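# Mount small gear between tester centres, meshing big gear

## Task

Place the small gear on the gear tester, held between its two centres, so its teeth engage the large gear mounted on the tester's slide; then release it and pull the grippers away.

## Robot and tools

ROBOT. Two arms, left_arm and right_arm, each with a parallel two-finger gripper. The fingers point along the gripper's own +z axis and close along its y axis. The reported hand point sits between the finger pads, roughly 5 mm short of the tips. Bases in the scene frame: left_arm at (-0.044, +0.276, 0) m, right_arm at (+0.039, -0.321, 0) m, each with a tiny yaw. A camera stand stands behind the arms, and loose objects may get an occasional small shove.

FRAME. The scene frame has its origin at table-top height, halfway between the nominal bases; +x points out over the table, +y toward left_arm, +z up. Arm names do not match image left/right. Reported positions (m) and quaternions (wxyz) are in this frame and may be off by a few centimetres, worse at long reach.

THE 14-NUMBER ROW. Every motion argument uses rows of 14 numbers, each in [-1, 1]: dx, dy, dz, rx, ry, rz, opening for left_arm, then the same seven for right_arm. Always send all 14 even if one arm is idle. The first six per arm are an offset, not a pose: a displacement along the scene axes plus a rotation vector (rx, ry, rz), measured from that arm's Hand target as it stood when the action or move began; rotation is about the Hand target's position. Scale: 1.0 = 0.6 m or 180 degrees. Offsets do not accumulate across rows of one action, but they do across separate actions and calls, so resending an offset moves the arm again. Six zeros re-request the current Hand target. The opening is absolute: +1 fully open (0.070 m), -1 closed. A 0 opening is a real command (half open), so to leave a gripper alone repeat its current command, shown under Tool commands. Closing fully takes about 1 s or more.

execute_actions(actions, cameras). actions is a list of actions; each action is a table of at most 15 rows, one row per 1/30 s step, the last row held for any remaining of the 15 steps. An empty list returns state plus all images. cameras: list of names, ["all"], [] or null.

move(target, speed, blend, opening_speed, grip_force, blocking, cameras). target is one 14-number row or up to 15 rows; every row counts from the same starting Hand targets. speed: m/s, 0.002 to 2.2, default 0.25 (rotation up to twice that in rad/s), one value or one per row. blend: corner rounding radius in m for lists; 0 stops at each row. opening_speed: rate of opening change per second on the -1..+1 scale, at least 0.2. grip_force: per-pad limit in N, 5 to 20, per arm or one value; it persists. blocking=false returns after about 0.5 s while the motion continues. Paths are straight, do not avoid obstacles, end together, and are cut off after 10 s. Grippers lag and can overshoot speed, especially with an outstretched arm. Avoid paths passing near an arm's own base (go around). The result adds a move: line with the outcome (done, off_target, moving, held, fault) and limits (paced = pose clipped, held = steps withheld). done means within 3 mm and 2 degrees; neither done nor off_target tells you about contact.

wait(seconds 0 to 10, cameras): lets time pass holding commands. stop(cameras): brakes a running move. zoom_image(camera, region [x0,y0,x1,y1] in pixels, max 504x504): enlarges part of the newest image from cam_head_left, cam_head_right, cam_high, cam_low, cam_left_wrist or cam_right_wrist (all 896x504). finished_scene(scene): ends the current scene, given its number; make no other call after it in that reply.

RESULTS. Each result gives end_effector_position and end_effector_quat_wxyz, Hand target (last commanded pose after clipping), Joint positions (last entry per arm = finger gap in m), joint torques (noisy, offset, include gravity), grip_measured (opening on the command scale), Tool commands, and for action calls some per-step positions. The controller limits commanded rotation to 32 degrees from the measured orientation per step; a gripper often stops short of its target, and only another command (even zeros) or an explicit extra offset closes the gap. Calibration data for all cameras is given for projecting points.

GRIPPING. After contact, command an opening about 0.05 below the grip_measured reading to grip at full force; less margin grips lighter. Readings may be off by about 1 mm. Very thin parts get less force.

HAZARDS. A blocked arm keeps pushing until commanded back past the gripper. Contact torque at a joint's limit (waist/shoulder/elbow 21.8 N m, wrist joints 7.6 N m; wrist motors give only about 4 N m) triggers a 10 s torque fault. Holding loads, stretched poses or pushing into unreachable targets heats motors; MOTOR HOT appears at 65 °C and at 80 °C the arm goes limp for 30-60 s. A clearance check withholds commands bringing the arms too close, but not fingers into the other arm; any press between arms, including gripping the other arm's fingers, can fail the task. Fast moves hit harder. Do not drop the gear, release it while moving, slam fixed or heavy objects, or let anything leave the table. Joint ranges (rad): waist ±2.618, shoulder 0 to 3.14, elbow -2.967 to 0, forearm roll ±1.745, wrist pitch ±1.22, wrist roll ±2.094. Time keeps passing while you compose replies, and a running move continues meanwhile.

Each tool is called after "Emit:" by a JSON object that holds its "op" and its "data".

## Session

Scene 1 was accepted. Now scene 2.

Emit:
{"op": "execute_actions", "data": {"actions": []}}

Emit:
{"op": "zoom_image", "data": {"camera": "cam_high", "region": [360, 140, 600, 400]}}

Scene clock: 0.00 s.
left_arm: end_effector_position=(+0.1304, -0.1172, +0.3620) grip_measured=+0.99 end_effector_quat_wxyz=(+0.361, +0.182, +0.846, -0.346) | right_arm: end_effector_position=(+0.6501, -0.3070, +0.3934) grip_measured=+0.99 end_effector_quat_wxyz=(+0.707, +0.024, +0.706, -0.037)
Joint positions: left_arm=[-1.32 1.436 -1.521 0.405 0.76 -1.017 0.07] | right_arm=[0.101 1.953 -1.867 -1.58 0.172 1.562 0.07]
Joint torques (N m): no reading
Hand target: left_arm +0.1304, -0.1172, +0.3620; +0.361, +0.182, +0.846, -0.346 | right_arm +0.6501, -0.3070, +0.3934; +0.707, +0.024, +0.706, -0.037
Tool commands: left_gripper/opening=+1.0 right_gripper/opening=+1.0
camera_calibration:
cam_left_wrist: T_world_to_cam=[[-0.557399, -0.696021, 0.452617, -0.171721], [-0.829575, 0.445018, -0.337289, 0.283898], [0.0333373, -0.563484, -0.825454, 0.357953], [0, 0, 0, 1]] pos_world=[0.127865, -0.0441597, 0.468953]
cam_right_wrist: T_world_to_cam=[[-0.123107, -0.99207, 0.0253263, -0.239622], [-0.526189, 0.043615, -0.849248, 0.695335], [0.84141, -0.117875, -0.527386, -0.249644], [0, 0, 0, 1]] pos_world=[0.546431, -0.297476, 0.464923]

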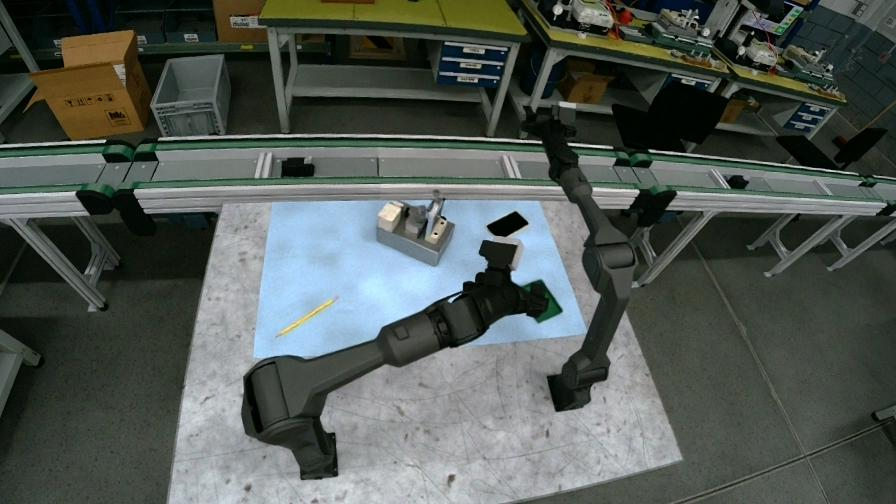

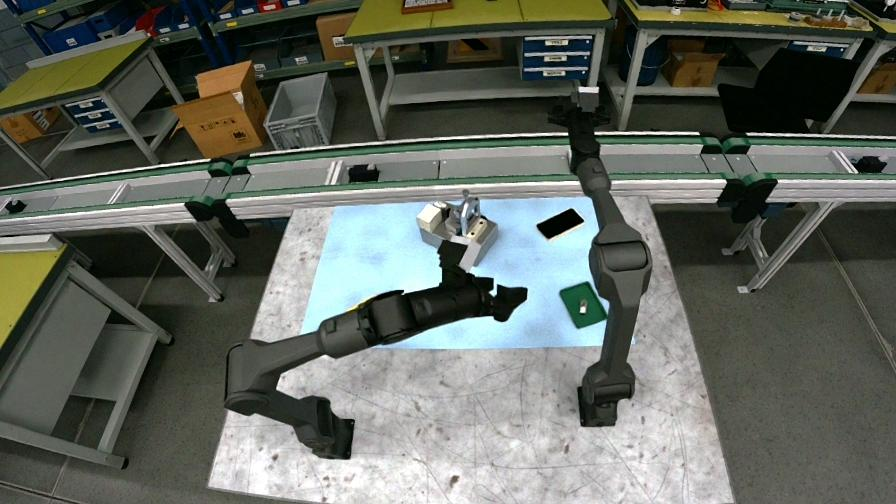

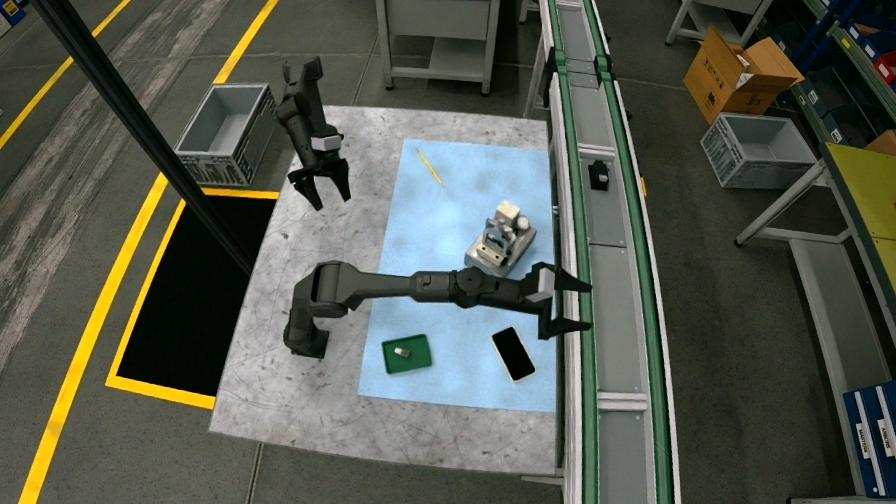

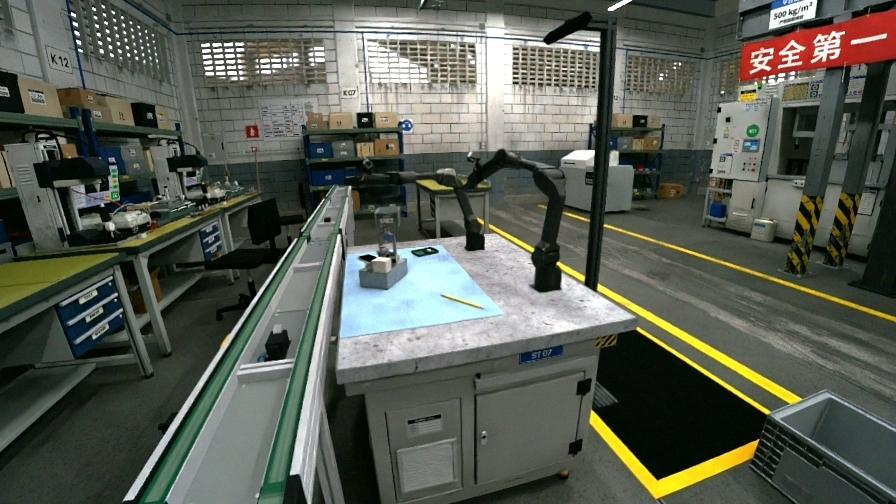

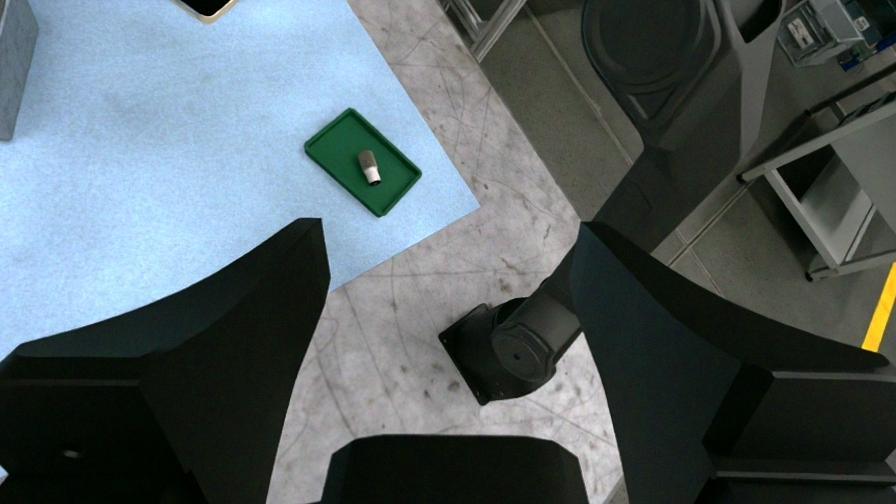

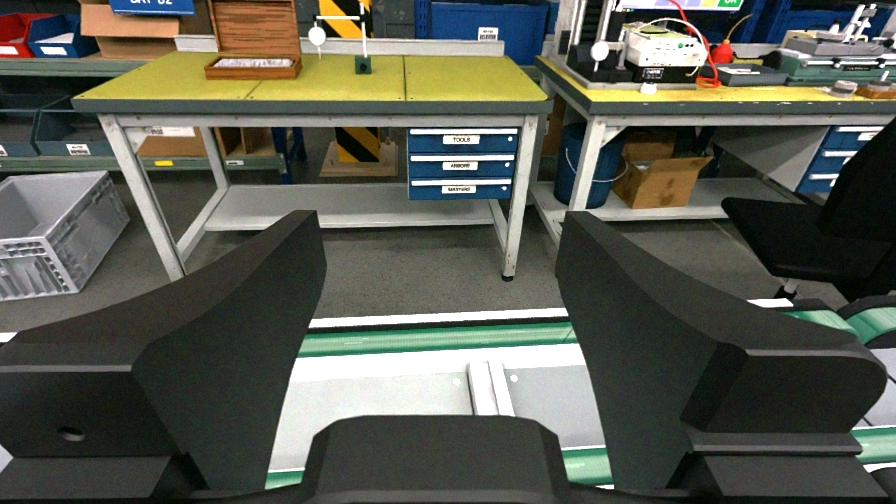

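Scaled by 1.938 from the camera's 896x504 image, which has a finer 1280x720 frame.

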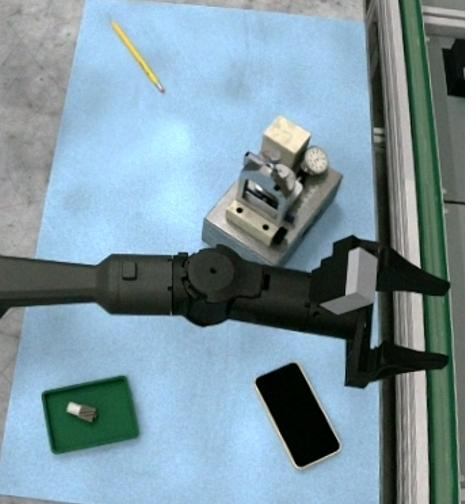

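Emit:
{"op": "move", "data": {"target": [[0.4327,0.2487,-0.3217,0.0062,-0.2527,0.1039,1,-0.4835,-0.0183,-0.3223,0.0189,0.313,0.0224,0.3],[0.4327,0.2487,-0.3217,0.0062,-0.2527,0.1039,1,-0.6135,-0.0192,-0.5473,0.1086,0.49,-0.0658,0.3]], "speed": [0.35,0.3], "blend": [0.03,0], "cameras": ["cam_right_wrist","cam_left_wrist","cam_high"]}}

Emit:
{"op": "zoom_image", "data": {"camera": "cam_left_wrist", "region": [320, 0, 620, 300]}}

Scene clock: 111.30 s.
left_arm: end_effector_position=(+0.3898, +0.0320, +0.1681) grip_measured=+0.99 end_effector_quat_wxyz=(+0.707, +0.168, +0.663, -0.180) | right_arm: end_effector_position=(+0.2816, -0.3184, +0.0642) grip_measured=+0.30 end_effector_quat_wxyz=(-0.001, +0.165, +0.986, +0.000)
Joint positions: left_arm=[-0.551 1.967 -0.773 -0.03 -1.17 0.013 0.07] | right_arm=[0.027 1.516 -0.839 0 0.984 0.344 0.046]
Joint torques (N m): left_arm=[1.03 -6.98 -4.05 0.05 -1.32 0.22] | right_arm=[-1.23 -6.07 -4.8 -0.15 -0.21 -0.08]
Hand target: left_arm +0.3900, +0.0320, +0.1690; +0.707, +0.168, +0.663, -0.180 | right_arm +0.2820, -0.3185, +0.0650; +0.000, +0.165, +0.986, +0.000
Off the commanded pose: left_arm 0.001 m, 0 deg | right_arm 0.001 m, 0 deg.
move: done; limits=paced
camera_calibration:
cam_left_wrist: T_world_to_cam=[[-0.474521, -0.880244, -0.000160505, 0.214167], [-0.440381, 0.237558, -0.865813, 0.311083], [0.762165, -0.410775, -0.500369, -0.0702849], [0, 0, 0, 1]] pos_world=[0.29219, 0.0857477, 0.234205]
cam_right_wrist: T_world_to_cam=[[-0.318756, -0.947078, 0.0379277, -0.219472], [-0.795683, 0.289116, 0.53226, 0.287697], [-0.515057, 0.139483, -0.845731, 0.369811], [0, 0, 0, 1]] pos_world=[0.349432, -0.342617, 0.167955]
Images, in order (width x height): cam_high 896x504, cam_left_wrist 896x504, cam_right_wrist 896x504.

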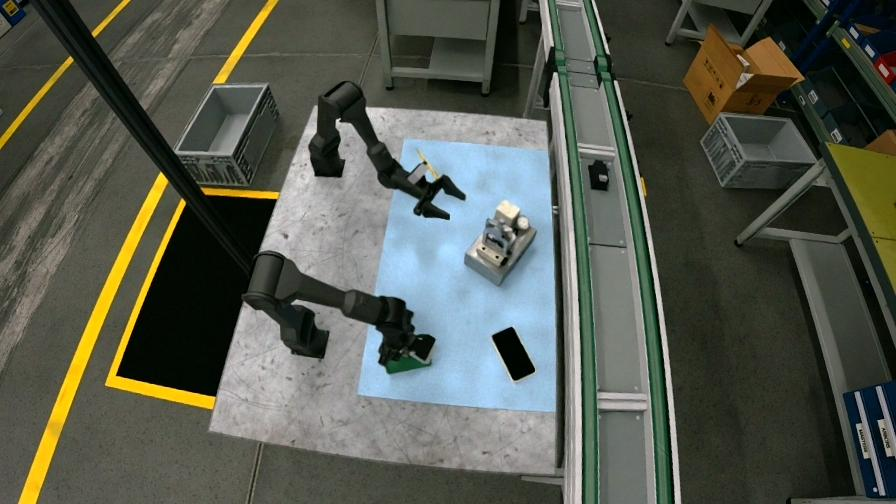

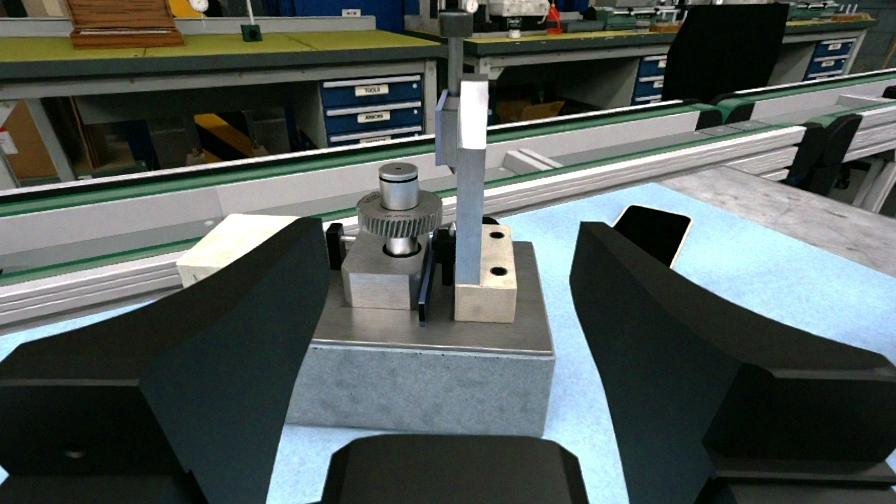

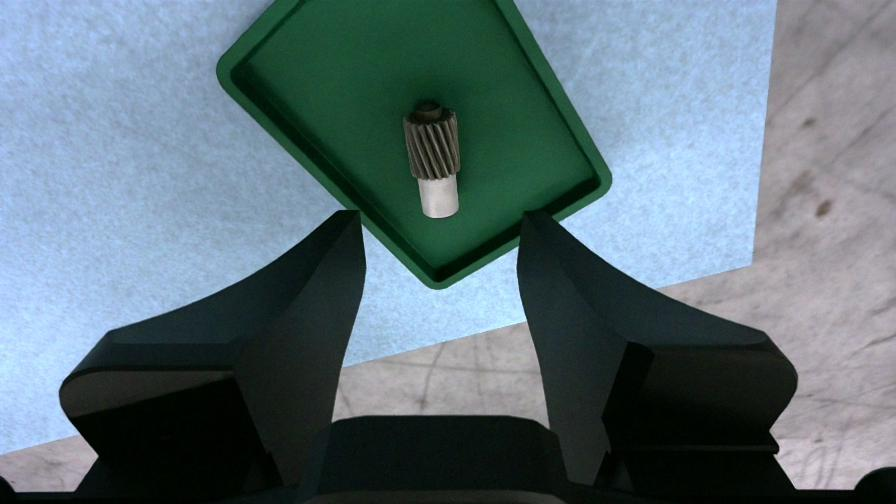

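Scaled by 1.680 from the camera's 896x504 image, which has a finer 1280x720 frame.

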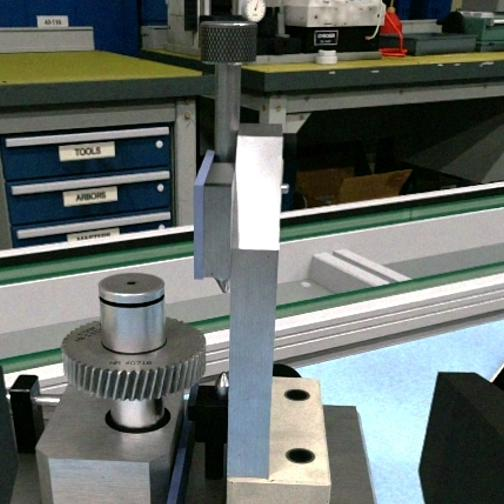

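Emit:
{"op": "move", "data": {"target": [[0,0,0,0,0,0,1,0.0247,-0.0033,0,0,0,0.0383,0.14],[0,0,0,0,0,0,0.14,0.0247,-0.0033,-0.0833,0,0,0.0383,0.14],[0,0,0,0,0,0,0.14,0.0247,-0.0033,-0.0833,0,0,0.0383,-0.56]], "speed": [0.15,0.1,0.1], "blend": [0.01,0,0], "opening_speed": 1.2, "cameras": ["cam_right_wrist"]}}

Emit:
{"op": "zoom_image", "data": {"camera": "cam_right_wrist", "region": [320, 120, 570, 370]}}

Scene clock: 152.63 s.
left_arm: end_effector_position=(+0.3899, +0.0319, +0.1688) grip_measured=+0.14 end_effector_quat_wxyz=(+0.707, +0.168, +0.663, -0.180) | right_arm: end_effector_position=(+0.2967, -0.3203, +0.0148) grip_measured=-0.50 end_effector_quat_wxyz=(+0.000, +0.105, +0.994, +0.000)
Joint positions: left_arm=[-0.551 1.966 -0.773 -0.03 -1.17 0.013 0.04] | right_arm=[0.019 1.672 -0.79 0 0.776 0.214 0.018]
Joint torques (N m): left_arm=[0.99 -6.94 -4 0.03 -1.43 0.26] | right_arm=[-1.74 -6.93 -4.23 -0.01 -0.04 0.2]
Hand target: left_arm +0.3900, +0.0320, +0.1690; +0.707, +0.168, +0.663, -0.180 | right_arm +0.2968, -0.3205, +0.0150; +0.000, +0.106, +0.994, +0.000
Off the commanded pose: left_arm 0.000 m, 0 deg | right_arm 0.000 m, 0 deg.
move: done
camera_calibration:
cam_right_wrist: T_world_to_cam=[[-0.201522, -0.978782, 0.0370805, -0.259377], [-0.826207, 0.190198, 0.53029, 0.304011], [-0.526091, 0.0762288, -0.847005, 0.319192], [0, 0, 0, 1]] pos_world=[0.36683, -0.336027, 0.118761]
Images, in order (width x height): cam_right_wrist 896x504.

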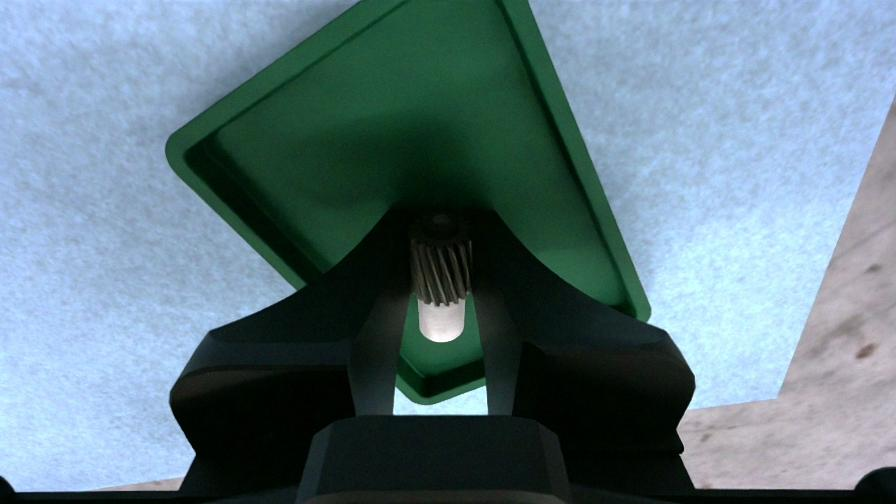

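Scaled by 2.016 from the camera's 896x504 image, which has a finer 1280x720 frame.

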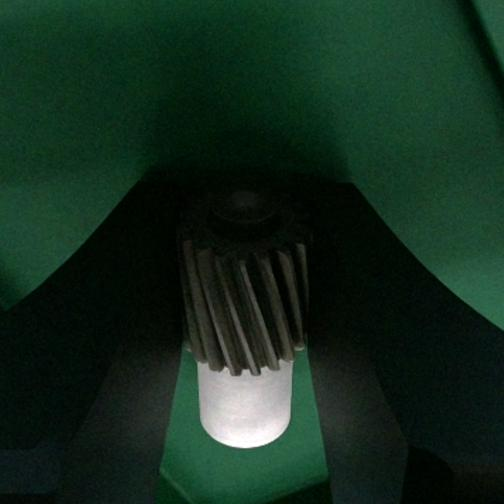

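Emit:
{"op": "move", "data": {"target": [[0,0,0,0,0,0,0.14,0,0,0.02,0,0,0,-0.56],[0,0,0,0,0,0,0.14,0,0,0.02,0,0,-0.5444,-0.56],[0,0,0,0,0,0,0.14,0,0,0.0005,0,0,-0.5444,-0.56],[0,0,0,0,0,0,0.14,0,0,0.0005,0,0,-0.5444,0.1]], "speed": [0.1,0.5,0.06,0.06], "blend": [0.003,0,0,0], "opening_speed": 1.2}}

Emit:
{"op": "move", "data": {"target": [[0,0,0,0,0,0,0.14,0,0,0.07,0,0,0,0.1],[0,0,0,0,0,0,0.14,0.006,0.016,0.075,0,0,0.5,0.1],[0,0,0,0,0,0,0.14,0.0113,0.0313,0.075,0,0,0.9999,0.1]], "speed": [0.15,0.6,0.6], "blend": [0.02,0.02,0], "cameras": ["cam_right_wrist"]}}

Scene clock: 175.60 s.
left_arm: end_effector_position=(+0.3899, +0.0319, +0.1688) grip_measured=+0.14 end_effector_quat_wxyz=(+0.707, +0.168, +0.663, -0.180) | right_arm: end_effector_position=(+0.2966, -0.3206, +0.0150) grip_measured=+0.10 end_effector_quat_wxyz=(+0.000, +0.820, +0.572, -0.001)
Joint positions: left_arm=[-0.551 1.966 -0.773 -0.03 -1.17 0.013 0.04] | right_arm=[0.018 1.672 -0.791 -0.001 0.779 1.926 0.039]
Joint torques (N m): left_arm=[1.12 -6.89 -3.7 0.03 -1.41 0.27] | right_arm=[0.45 -6.78 -3.81 -0.08 0.06 0.03]
Hand target: left_arm +0.3900, +0.0320, +0.1690; +0.707, +0.168, +0.663, -0.180 | right_arm +0.2968, -0.3205, +0.0153; +0.000, +0.820, +0.573, +0.000
Off the commanded pose: left_arm 0.000 m, 0 deg | right_arm 0.000 m, 0 deg.
move: done

Scene clock: 179.13 s.
left_arm: end_effector_position=(+0.3899, +0.0319, +0.1688) grip_measured=+0.14 end_effector_quat_wxyz=(+0.707, +0.168, +0.663, -0.180) | right_arm: end_effector_position=(+0.3035, -0.3014, +0.0602) grip_measured=+0.10 end_effector_quat_wxyz=(+0.000, -0.573, +0.820, +0.000)
Joint positions: left_arm=[-0.551 1.966 -0.773 -0.03 -1.17 0.013 0.04] | right_arm=[0.089 1.596 -0.914 0.001 0.976 -1.147 0.039]
Joint torques (N m): left_arm=[0.9 -6.74 -3.84 0.01 -1.42 0.24] | right_arm=[-1.75 -4.65 -4.67 -0.11 -0.03 0.19]
Hand target: left_arm +0.3900, +0.0320, +0.1690; +0.707, +0.168, +0.663, -0.180 | right_arm +0.3036, -0.3017, +0.0603; +0.000, -0.573, +0.820, +0.000
Off the commanded pose: left_arm 0.000 m, 0 deg | right_arm 0.000 m, 0 deg.
move: done
camera_calibration:
cam_right_wrist: T_world_to_cam=[[0.941182, -0.335901, 0.0366924, -0.394244], [-0.303349, -0.792118, 0.52965, -0.172834], [-0.148845, -0.509628, -0.847422, 0.0687442], [0, 0, 0, 1]] pos_world=[0.328859, -0.234298, 0.164263]
Images, in order (width x height): cam_right_wrist 896x504.

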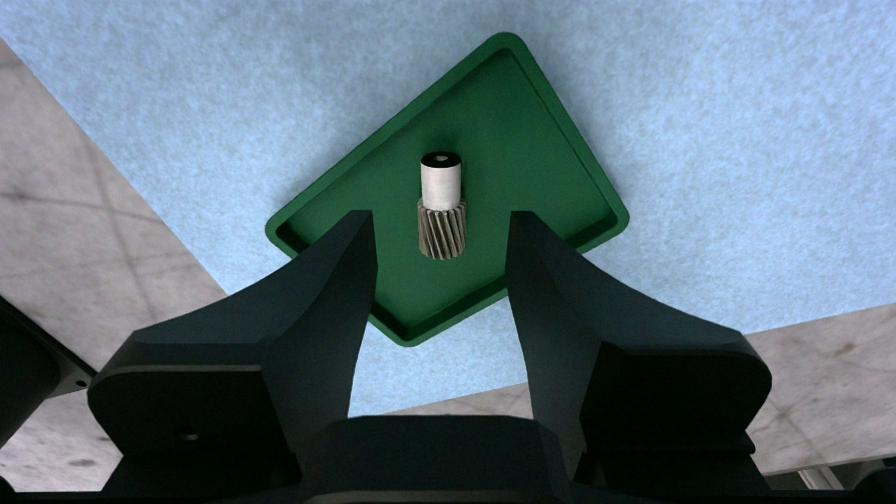

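Emit:
{"op": "move", "data": {"target": [[0.1232,-0.0645,0.0745,0.0098,0.0181,-0.0083,0.14,0.0007,0.002,-0.0763,0,0,0,0.1],[0.1232,-0.0645,0.0745,0.0098,0.0181,-0.0083,0.14,0.0007,0.002,-0.0763,0,0,0,-0.56]], "speed": 0.12, "opening_speed": 1.2, "cameras": ["cam_right_wrist","cam_left_wrist"]}}

Emit:
{"op": "move", "data": {"target": [[0,0,0,0,0,0,0.14,0,0,0.04,0,0,0,-0.56],[0,0,0,0,0,0,0.14,0.03,0.03,0.12,0,0,-0.2494,-0.56],[0,0,0,0,0,0,0.14,0.21,0.2675,0.2592,0.377,-0.3442,-0.1937,-0.56],[0,0,0,0,0,0,0.14,0.2763,0.3552,0.227,0.4502,-0.2191,-0.051,-0.56]], "speed": [0.1,0.4,0.35,0.3], "blend": [0.01,0.01,0.01,0], "cameras": ["cam_right_wrist","cam_left_wrist"]}}

Emit:
{"op": "zoom_image", "data": {"camera": "cam_right_wrist", "region": [320, 120, 570, 370]}}

Emit:
{"op": "zoom_image", "data": {"camera": "cam_right_wrist", "region": [320, 0, 570, 250]}}

Emit:
{"op": "zoom_image", "data": {"camera": "cam_left_wrist", "region": [320, 100, 570, 350]}}

Scene clock: 256.43 s.
left_arm: end_effector_position=(+0.4640, -0.0067, +0.2141) grip_measured=+0.14 end_effector_quat_wxyz=(+0.683, +0.183, +0.683, -0.183) | right_arm: end_effector_position=(+0.3037, -0.3002, +0.0143) grip_measured=-0.51 end_effector_quat_wxyz=(+0.000, -0.573, +0.820, +0.001)
Joint positions: left_arm=[-0.525 2.013 -1.211 0.037 -0.717 -0.029 0.04] | right_arm=[0.094 1.697 -0.822 0.001 0.784 -1.142 0.017]
Joint torques (N m): left_arm=[0.76 -7.2 -4.17 -0.36 -1.45 0.29] | right_arm=[-1.8 -6.27 -4.4 -0.12 -0.18 0.1]
Hand target: left_arm +0.4639, -0.0067, +0.2137; +0.683, +0.183, +0.683, -0.183 | right_arm +0.3040, -0.3005, +0.0146; +0.000, -0.573, +0.820, +0.000
Off the commanded pose: left_arm 0.000 m, 0 deg | right_arm 0.000 m, 0 deg.
move: done
camera_calibration:
cam_left_wrist: T_world_to_cam=[[-0.49723, -0.867619, -0.0000650133, 0.225811], [-0.479489, 0.274856, -0.833394, 0.404259], [0.723086, -0.414357, -0.55268, -0.0904753], [0, 0, 0, 1]] pos_world=[0.371539, 0.047316, 0.286918]
cam_right_wrist: T_world_to_cam=[[0.941054, -0.336358, 0.0357733, -0.392493], [-0.303195, -0.791895, 0.530071, -0.147498], [-0.149965, -0.509672, -0.847198, 0.03085], [0, 0, 0, 1]] pos_world=[0.329263, -0.233098, 0.118361]
Images, in order (width x height): cam_left_wrist 896x504, cam_right_wrist 896x504.

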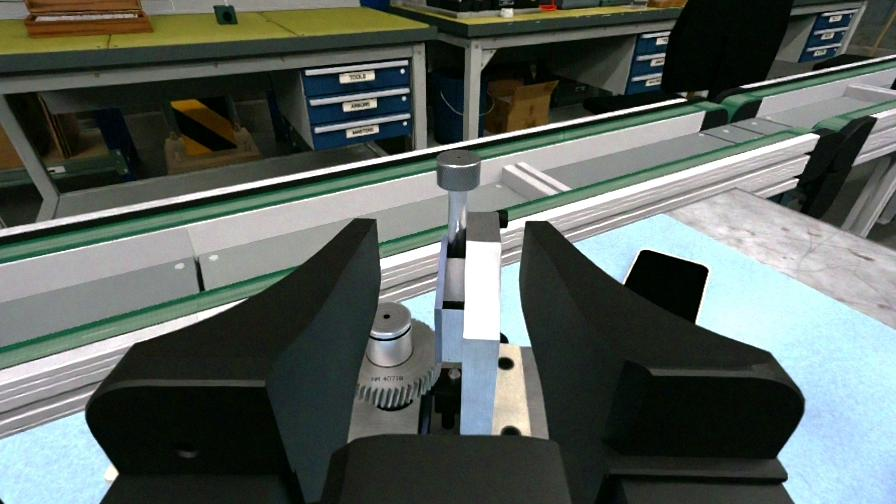

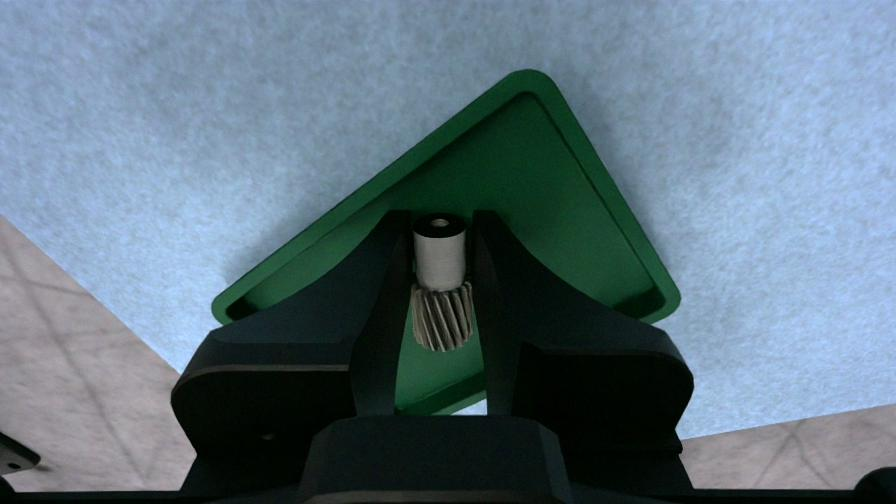

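Scene clock: 261.50 s.
left_arm: end_effector_position=(+0.4640, -0.0067, +0.2141) grip_measured=+0.14 end_effector_quat_wxyz=(+0.683, +0.183, +0.683, -0.183) | right_arm: end_effector_position=(+0.4699, -0.0871, +0.1508) grip_measured=-0.51 end_effector_quat_wxyz=(+0.616, -0.344, +0.620, +0.343)
Joint positions: left_arm=[-0.525 2.013 -1.211 0.037 -0.717 -0.029 0.04] | right_arm=[0.16 2.062 -0.956 -0.951 -1.222 0.443 0.017]
Joint torques (N m): left_arm=[0.48 -8.11 -4.16 -0.38 -1.47 0.27] | right_arm=[-1.25 -9.49 -3.2 0.4 -1.11 -0.13]
Hand target: left_arm +0.4639, -0.0067, +0.2137; +0.683, +0.183, +0.683, -0.183 | right_arm +0.4698, -0.0874, +0.1508; +0.618, -0.344, +0.618, +0.344
Off the commanded pose: left_arm 0.000 m, 0 deg | right_arm 0.000 m, 0 deg.
joint sent to its limit (right arm) — joint 5 (wrist pitch), lower limit. The joint targets still meet the commanded pose.
move: done
camera_calibration:
cam_left_wrist: T_world_to_cam=[[-0.49723, -0.867619, -0.0000650133, 0.225811], [-0.479489, 0.274856, -0.833394, 0.404259], [0.723086, -0.414357, -0.55268, -0.0904753], [0, 0, 0, 1]] pos_world=[0.371539, 0.047316, 0.286918]
cam_right_wrist: T_world_to_cam=[[0.82935, -0.558692, 0.00639433, -0.444493], [-0.294044, -0.446168, -0.845265, 0.232508], [0.475096, 0.69914, -0.53431, 0.0443], [0, 0, 0, 1]] pos_world=[0.415961, -0.175569, 0.223043]
Images, in order (width x height): cam_left_wrist 896x504, cam_right_wrist 896x504.

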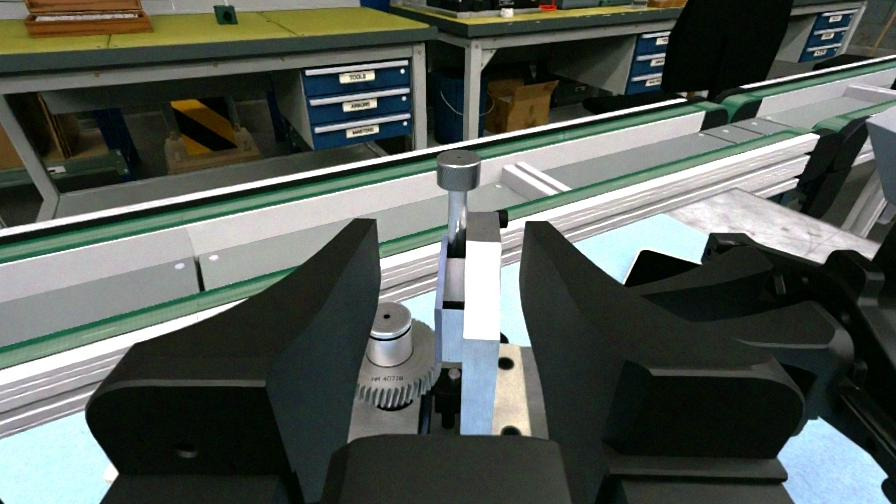

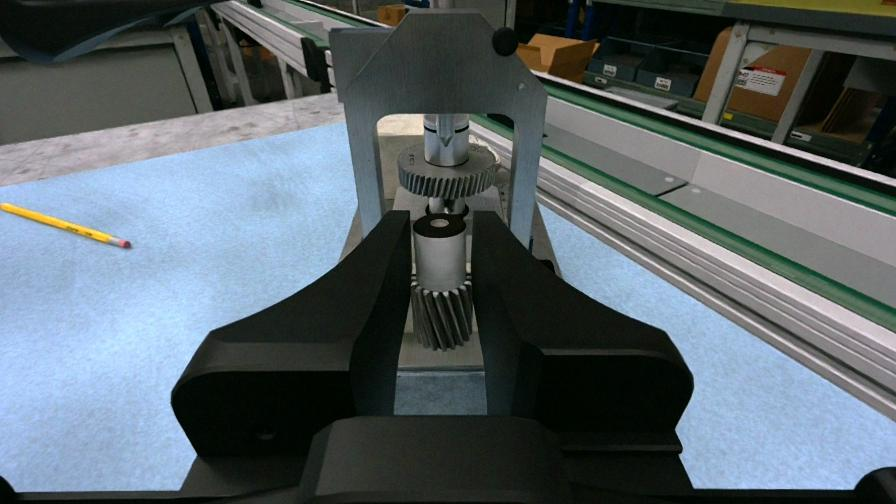

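Scaled by 2.016 from the camera's 896x504 image, which has a finer 1280x720 frame.

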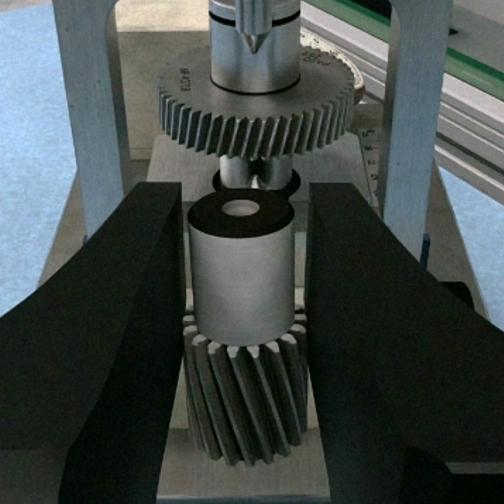

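Scaled by 2.016 from the camera's 896x504 image, which has a finer 1280x720 frame.

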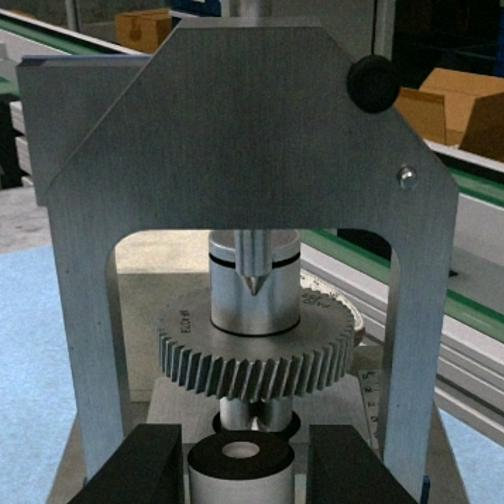

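Scaled by 2.016 from the camera's 896x504 image, which has a finer 1280x720 frame.

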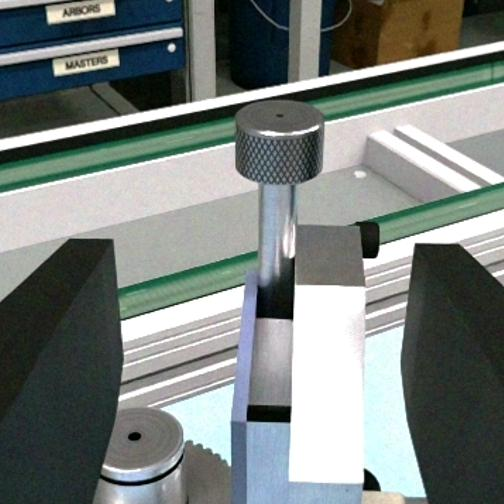

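Emit:
{"op": "zoom_image", "data": {"camera": "cam_right_wrist", "region": [400, 120, 490, 220]}}

Emit:
{"op": "zoom_image", "data": {"camera": "cam_right_wrist", "region": [395, 260, 490, 360]}}

Scaled by 5.040 from the camera's 896x504 image, which has a finer 1280x720 frame.

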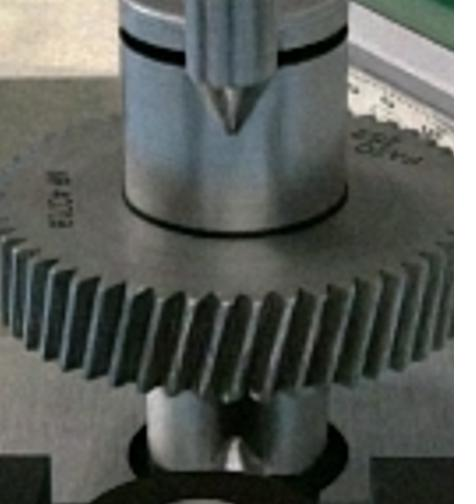

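Scaled by 5.040 from the camera's 896x504 image, which has a finer 1280x720 frame.

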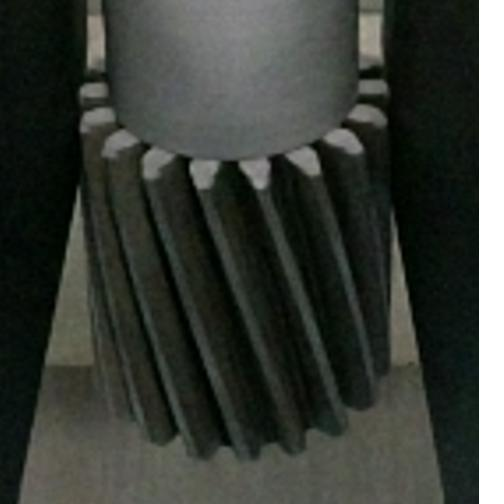

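Emit:
{"op": "move", "data": {"target": [[0.0707,-0.0443,0.0008,0,0,0,0.14,0.053,0.0827,0.0053,0,0,0,-0.56],[0.0707,-0.0443,0.0008,0,0,0,-0.63,0.053,0.0827,0.0053,0,0,0,-0.56],[0.0707,-0.0443,0.0308,0,0,0,-0.63,0.053,0.0827,0.0053,0,0,0,-0.56]], "speed": [0.1,0.1,0.05], "opening_speed": 1.2, "cameras": ["cam_right_wrist","cam_left_wrist"]}}

Emit:
{"op": "zoom_image", "data": {"camera": "cam_right_wrist", "region": [320, 120, 570, 370]}}

Scene clock: 319.60 s.
left_arm: end_effector_position=(+0.5058, -0.0342, +0.2298) grip_measured=-0.57 end_effector_quat_wxyz=(+0.681, +0.184, +0.684, -0.183) | right_arm: end_effector_position=(+0.5017, -0.0376, +0.1536) grip_measured=-0.51 end_effector_quat_wxyz=(+0.618, -0.344, +0.618, +0.344)
Joint positions: left_arm=[-0.534 2.133 -1.504 0.033 -0.538 -0.029 0.015] | right_arm=[0.284 2.152 -1.157 -0.866 -1.102 0.49 0.017]
Joint torques (N m): left_arm=[4.39 -12.99 -9.9 -1.04 -3.5 0.07] | right_arm=[-1.81 -11.79 -3.71 0.28 -1.11 -0.13]
Hand target: left_arm +0.5063, -0.0332, +0.2322; +0.683, +0.183, +0.683, -0.183 | right_arm +0.5016, -0.0378, +0.1539; +0.618, -0.344, +0.618, +0.344
Off the commanded pose: left_arm 0.003 m, 0 deg | right_arm 0.000 m, 0 deg.
move: done
camera_calibration:
cam_left_wrist: T_world_to_cam=[[-0.498612, -0.866825, -0.000177324, 0.223583], [-0.483159, 0.278091, -0.830195, 0.446199], [0.719683, -0.413859, -0.557474, -0.120588], [0, 0, 0, 1]] pos_world=[0.413852, 0.0198176, 0.303246]
cam_right_wrist: T_world_to_cam=[[0.829683, -0.558199, 0.00634538, -0.443389], [-0.29179, -0.443338, -0.847532, 0.265651], [0.475904, 0.701331, -0.530707, -0.00477148], [0, 0, 0, 1]] pos_world=[0.447657, -0.126379, 0.225429]
Images, in order (width x height): cam_left_wrist 896x504, cam_right_wrist 896x504.

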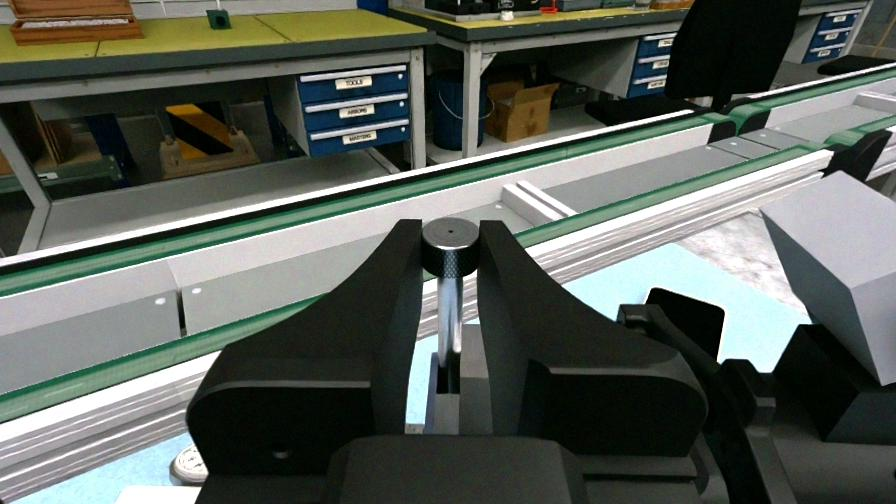

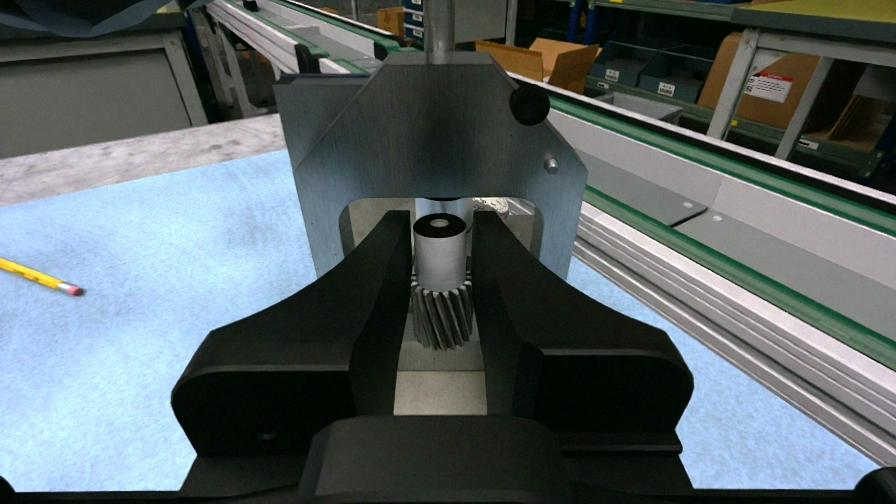

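Scaled by 2.016 from the camera's 896x504 image, which has a finer 1280x720 frame.

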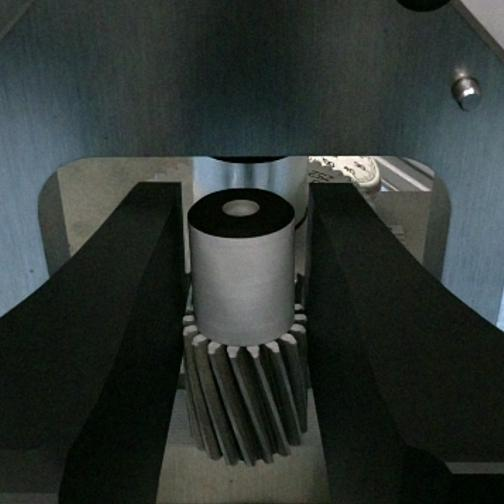

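Emit:
{"op": "move", "data": {"target": [[0,0,0.005,0,0,0,-0.63,0,0,0.0004,0,0,0,-0.56],[0,0,0.005,0,0,0,-0.63,0.0263,0.0425,0.0004,0,0,0,-0.56],[0,0,0.005,0,0,0,-0.63,0.0263,0.0425,-0.0055,0,0,0,-0.56]], "speed": [0.05,0.05,0.025], "cameras": ["cam_right_wrist"]}}

Emit:
{"op": "zoom_image", "data": {"camera": "cam_right_wrist", "region": [370, 210, 520, 360]}}

Scene clock: 330.17 s.
left_arm: end_effector_position=(+0.5065, -0.0332, +0.2347) grip_measured=-0.57 end_effector_quat_wxyz=(+0.683, +0.182, +0.683, -0.183) | right_arm: end_effector_position=(+0.5175, -0.0123, +0.1533) grip_measured=-0.51 end_effector_quat_wxyz=(+0.620, -0.343, +0.616, +0.345)
Joint positions: left_arm=[-0.532 2.128 -1.511 0.033 -0.53 -0.03 0.015] | right_arm=[0.337 2.212 -1.272 -0.832 -1.047 0.508 0.017]
Joint torques (N m): left_arm=[8.38 -13.54 -10.25 -2.22 -3.69 0.02] | right_arm=[2.11 -6.17 -4.14 0.09 0.41 -0.1]
Hand target: left_arm +0.5064, -0.0332, +0.2352; +0.683, +0.183, +0.683, -0.183 | right_arm +0.5174, -0.0123, +0.1506; +0.618, -0.344, +0.618, +0.344
Off the commanded pose: left_arm 0.000 m, 0 deg | right_arm 0.003 m, 0 deg.
move: done
camera_calibration:
cam_right_wrist: T_world_to_cam=[[0.829785, -0.558024, 0.00809774, -0.442623], [-0.28708, -0.439243, -0.851264, 0.279339], [0.478583, 0.704042, -0.524675, -0.0325327], [0, 0, 0, 1]] pos_world=[0.463044, -0.101392, 0.224306]
Images, in order (width x height): cam_right_wrist 896x504.

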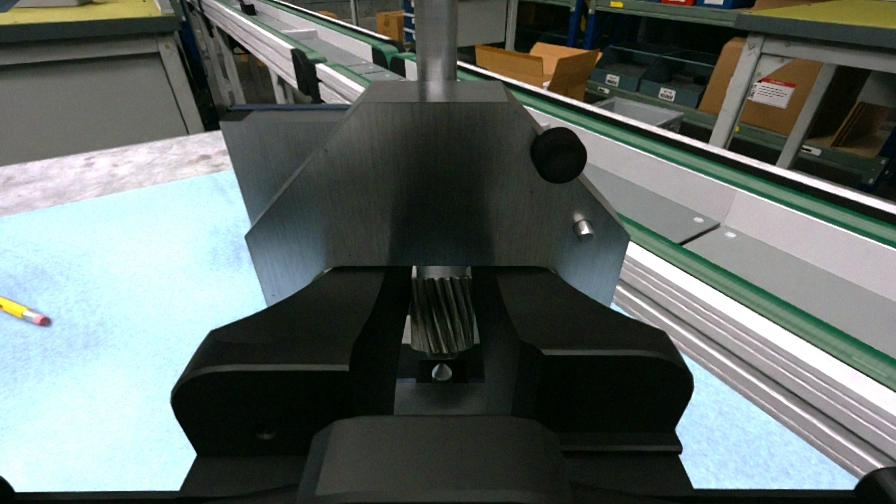

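Scaled by 3.360 from the camera's 896x504 image, which has a finer 1280x720 frame.

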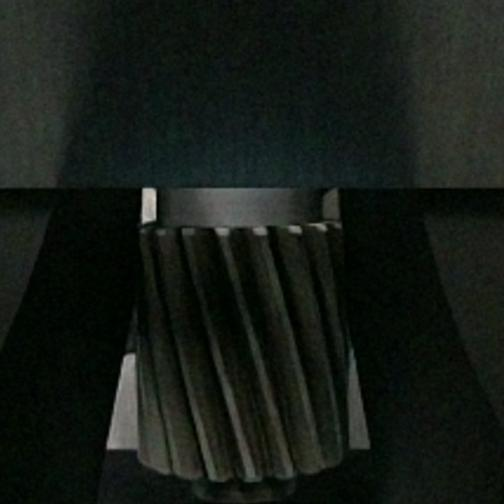

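Emit:
{"op": "move", "data": {"target": [[0,0,0,0,0,0,-0.63,-0.1054,-0.17,0.0067,0,0,0,-0.56],[0,0,-0.035,0,0,0,-0.63,-0.1457,-0.2128,0.0323,0,0,-0.1828,-0.56]], "speed": [0.12,0.15], "blend": [0,0], "cameras": ["cam_right_wrist","cam_left_wrist"]}}

Emit:
{"op": "zoom_image", "data": {"camera": "cam_right_wrist", "region": [370, 210, 520, 360]}}

Scene clock: 450.50 s.
left_arm: end_effector_position=(+0.5063, -0.0333, +0.2148) grip_measured=-0.57 end_effector_quat_wxyz=(+0.684, +0.183, +0.682, -0.184) | right_arm: end_effector_position=(+0.4300, -0.1398, +0.1701) grip_measured=-0.50 end_effector_quat_wxyz=(+0.690, -0.155, +0.690, +0.155)
Joint positions: left_arm=[-0.532 2.161 -1.481 0.031 -0.595 -0.026 0.015] | right_arm=[0.441 1.764 -0.504 -0.017 -1.173 0.007 0.017]
Joint torques (N m): left_arm=[8.27 -9.66 -6.22 -2.7 -1.96 0.22] | right_arm=[-0.88 -7.42 -3.39 -0.12 -1.22 0.17]
Hand target: left_arm +0.5063, -0.0332, +0.2142; +0.683, +0.183, +0.683, -0.183 | right_arm +0.4300, -0.1399, +0.1700; +0.690, -0.155, +0.690, +0.155
Off the commanded pose: left_arm 0.001 m, 0 deg | right_arm 0.000 m, 0 deg.
MOTOR HOT: joint 5 (wrist pitch) of the left arm reports 74 °C; the controller stops that arm at 80 °C. To cool a motor, set the load down, stop pushing, or move to a pose that needs little force.
move: done
camera_calibration:
cam_left_wrist: T_world_to_cam=[[-0.497567, -0.867426, -0.000447284, 0.224099], [-0.478696, 0.275016, -0.833796, 0.432106], [0.723379, -0.414655, -0.552073, -0.132001], [0, 0, 0, 1]] pos_world=[0.413838, 0.0208178, 0.287514]
cam_right_wrist: T_world_to_cam=[[0.393623, -0.919246, 0.0069669, -0.304077], [-0.484771, -0.214007, -0.848056, 0.328493], [0.781062, 0.330437, -0.529861, -0.0733647], [0, 0, 0, 1]] pos_world=[0.336238, -0.18498, 0.241826]
Images, in order (width x height): cam_left_wrist 896x504, cam_right_wrist 896x504.

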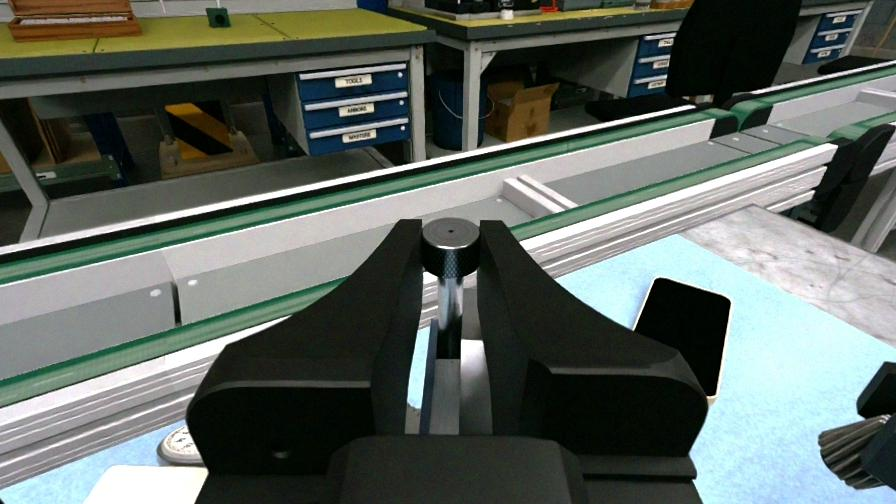

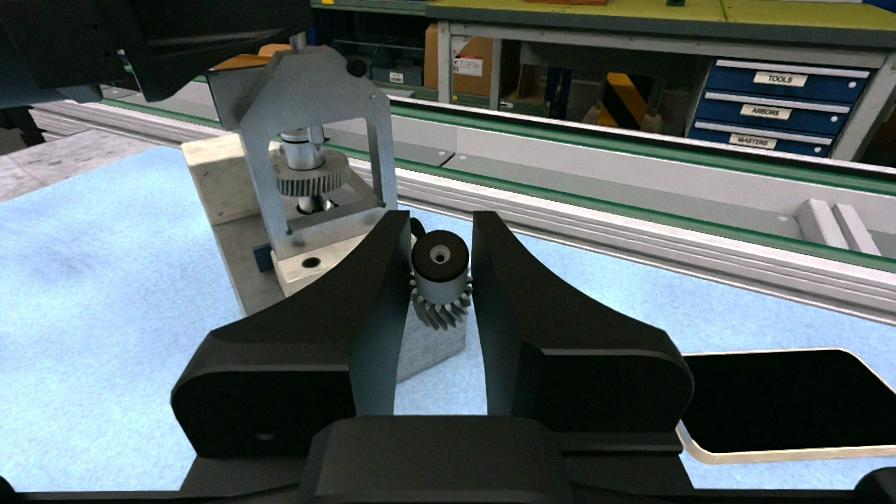

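Scaled by 3.360 from the camera's 896x504 image, which has a finer 1280x720 frame.

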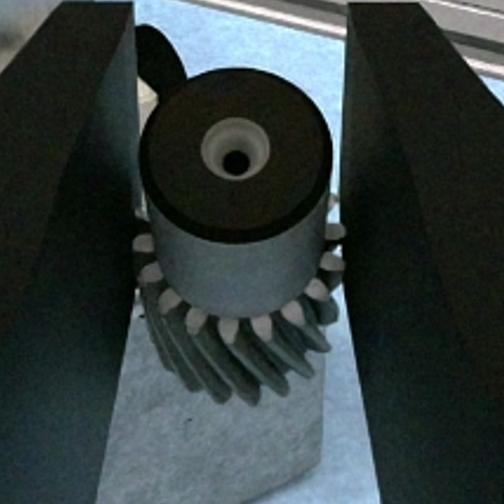

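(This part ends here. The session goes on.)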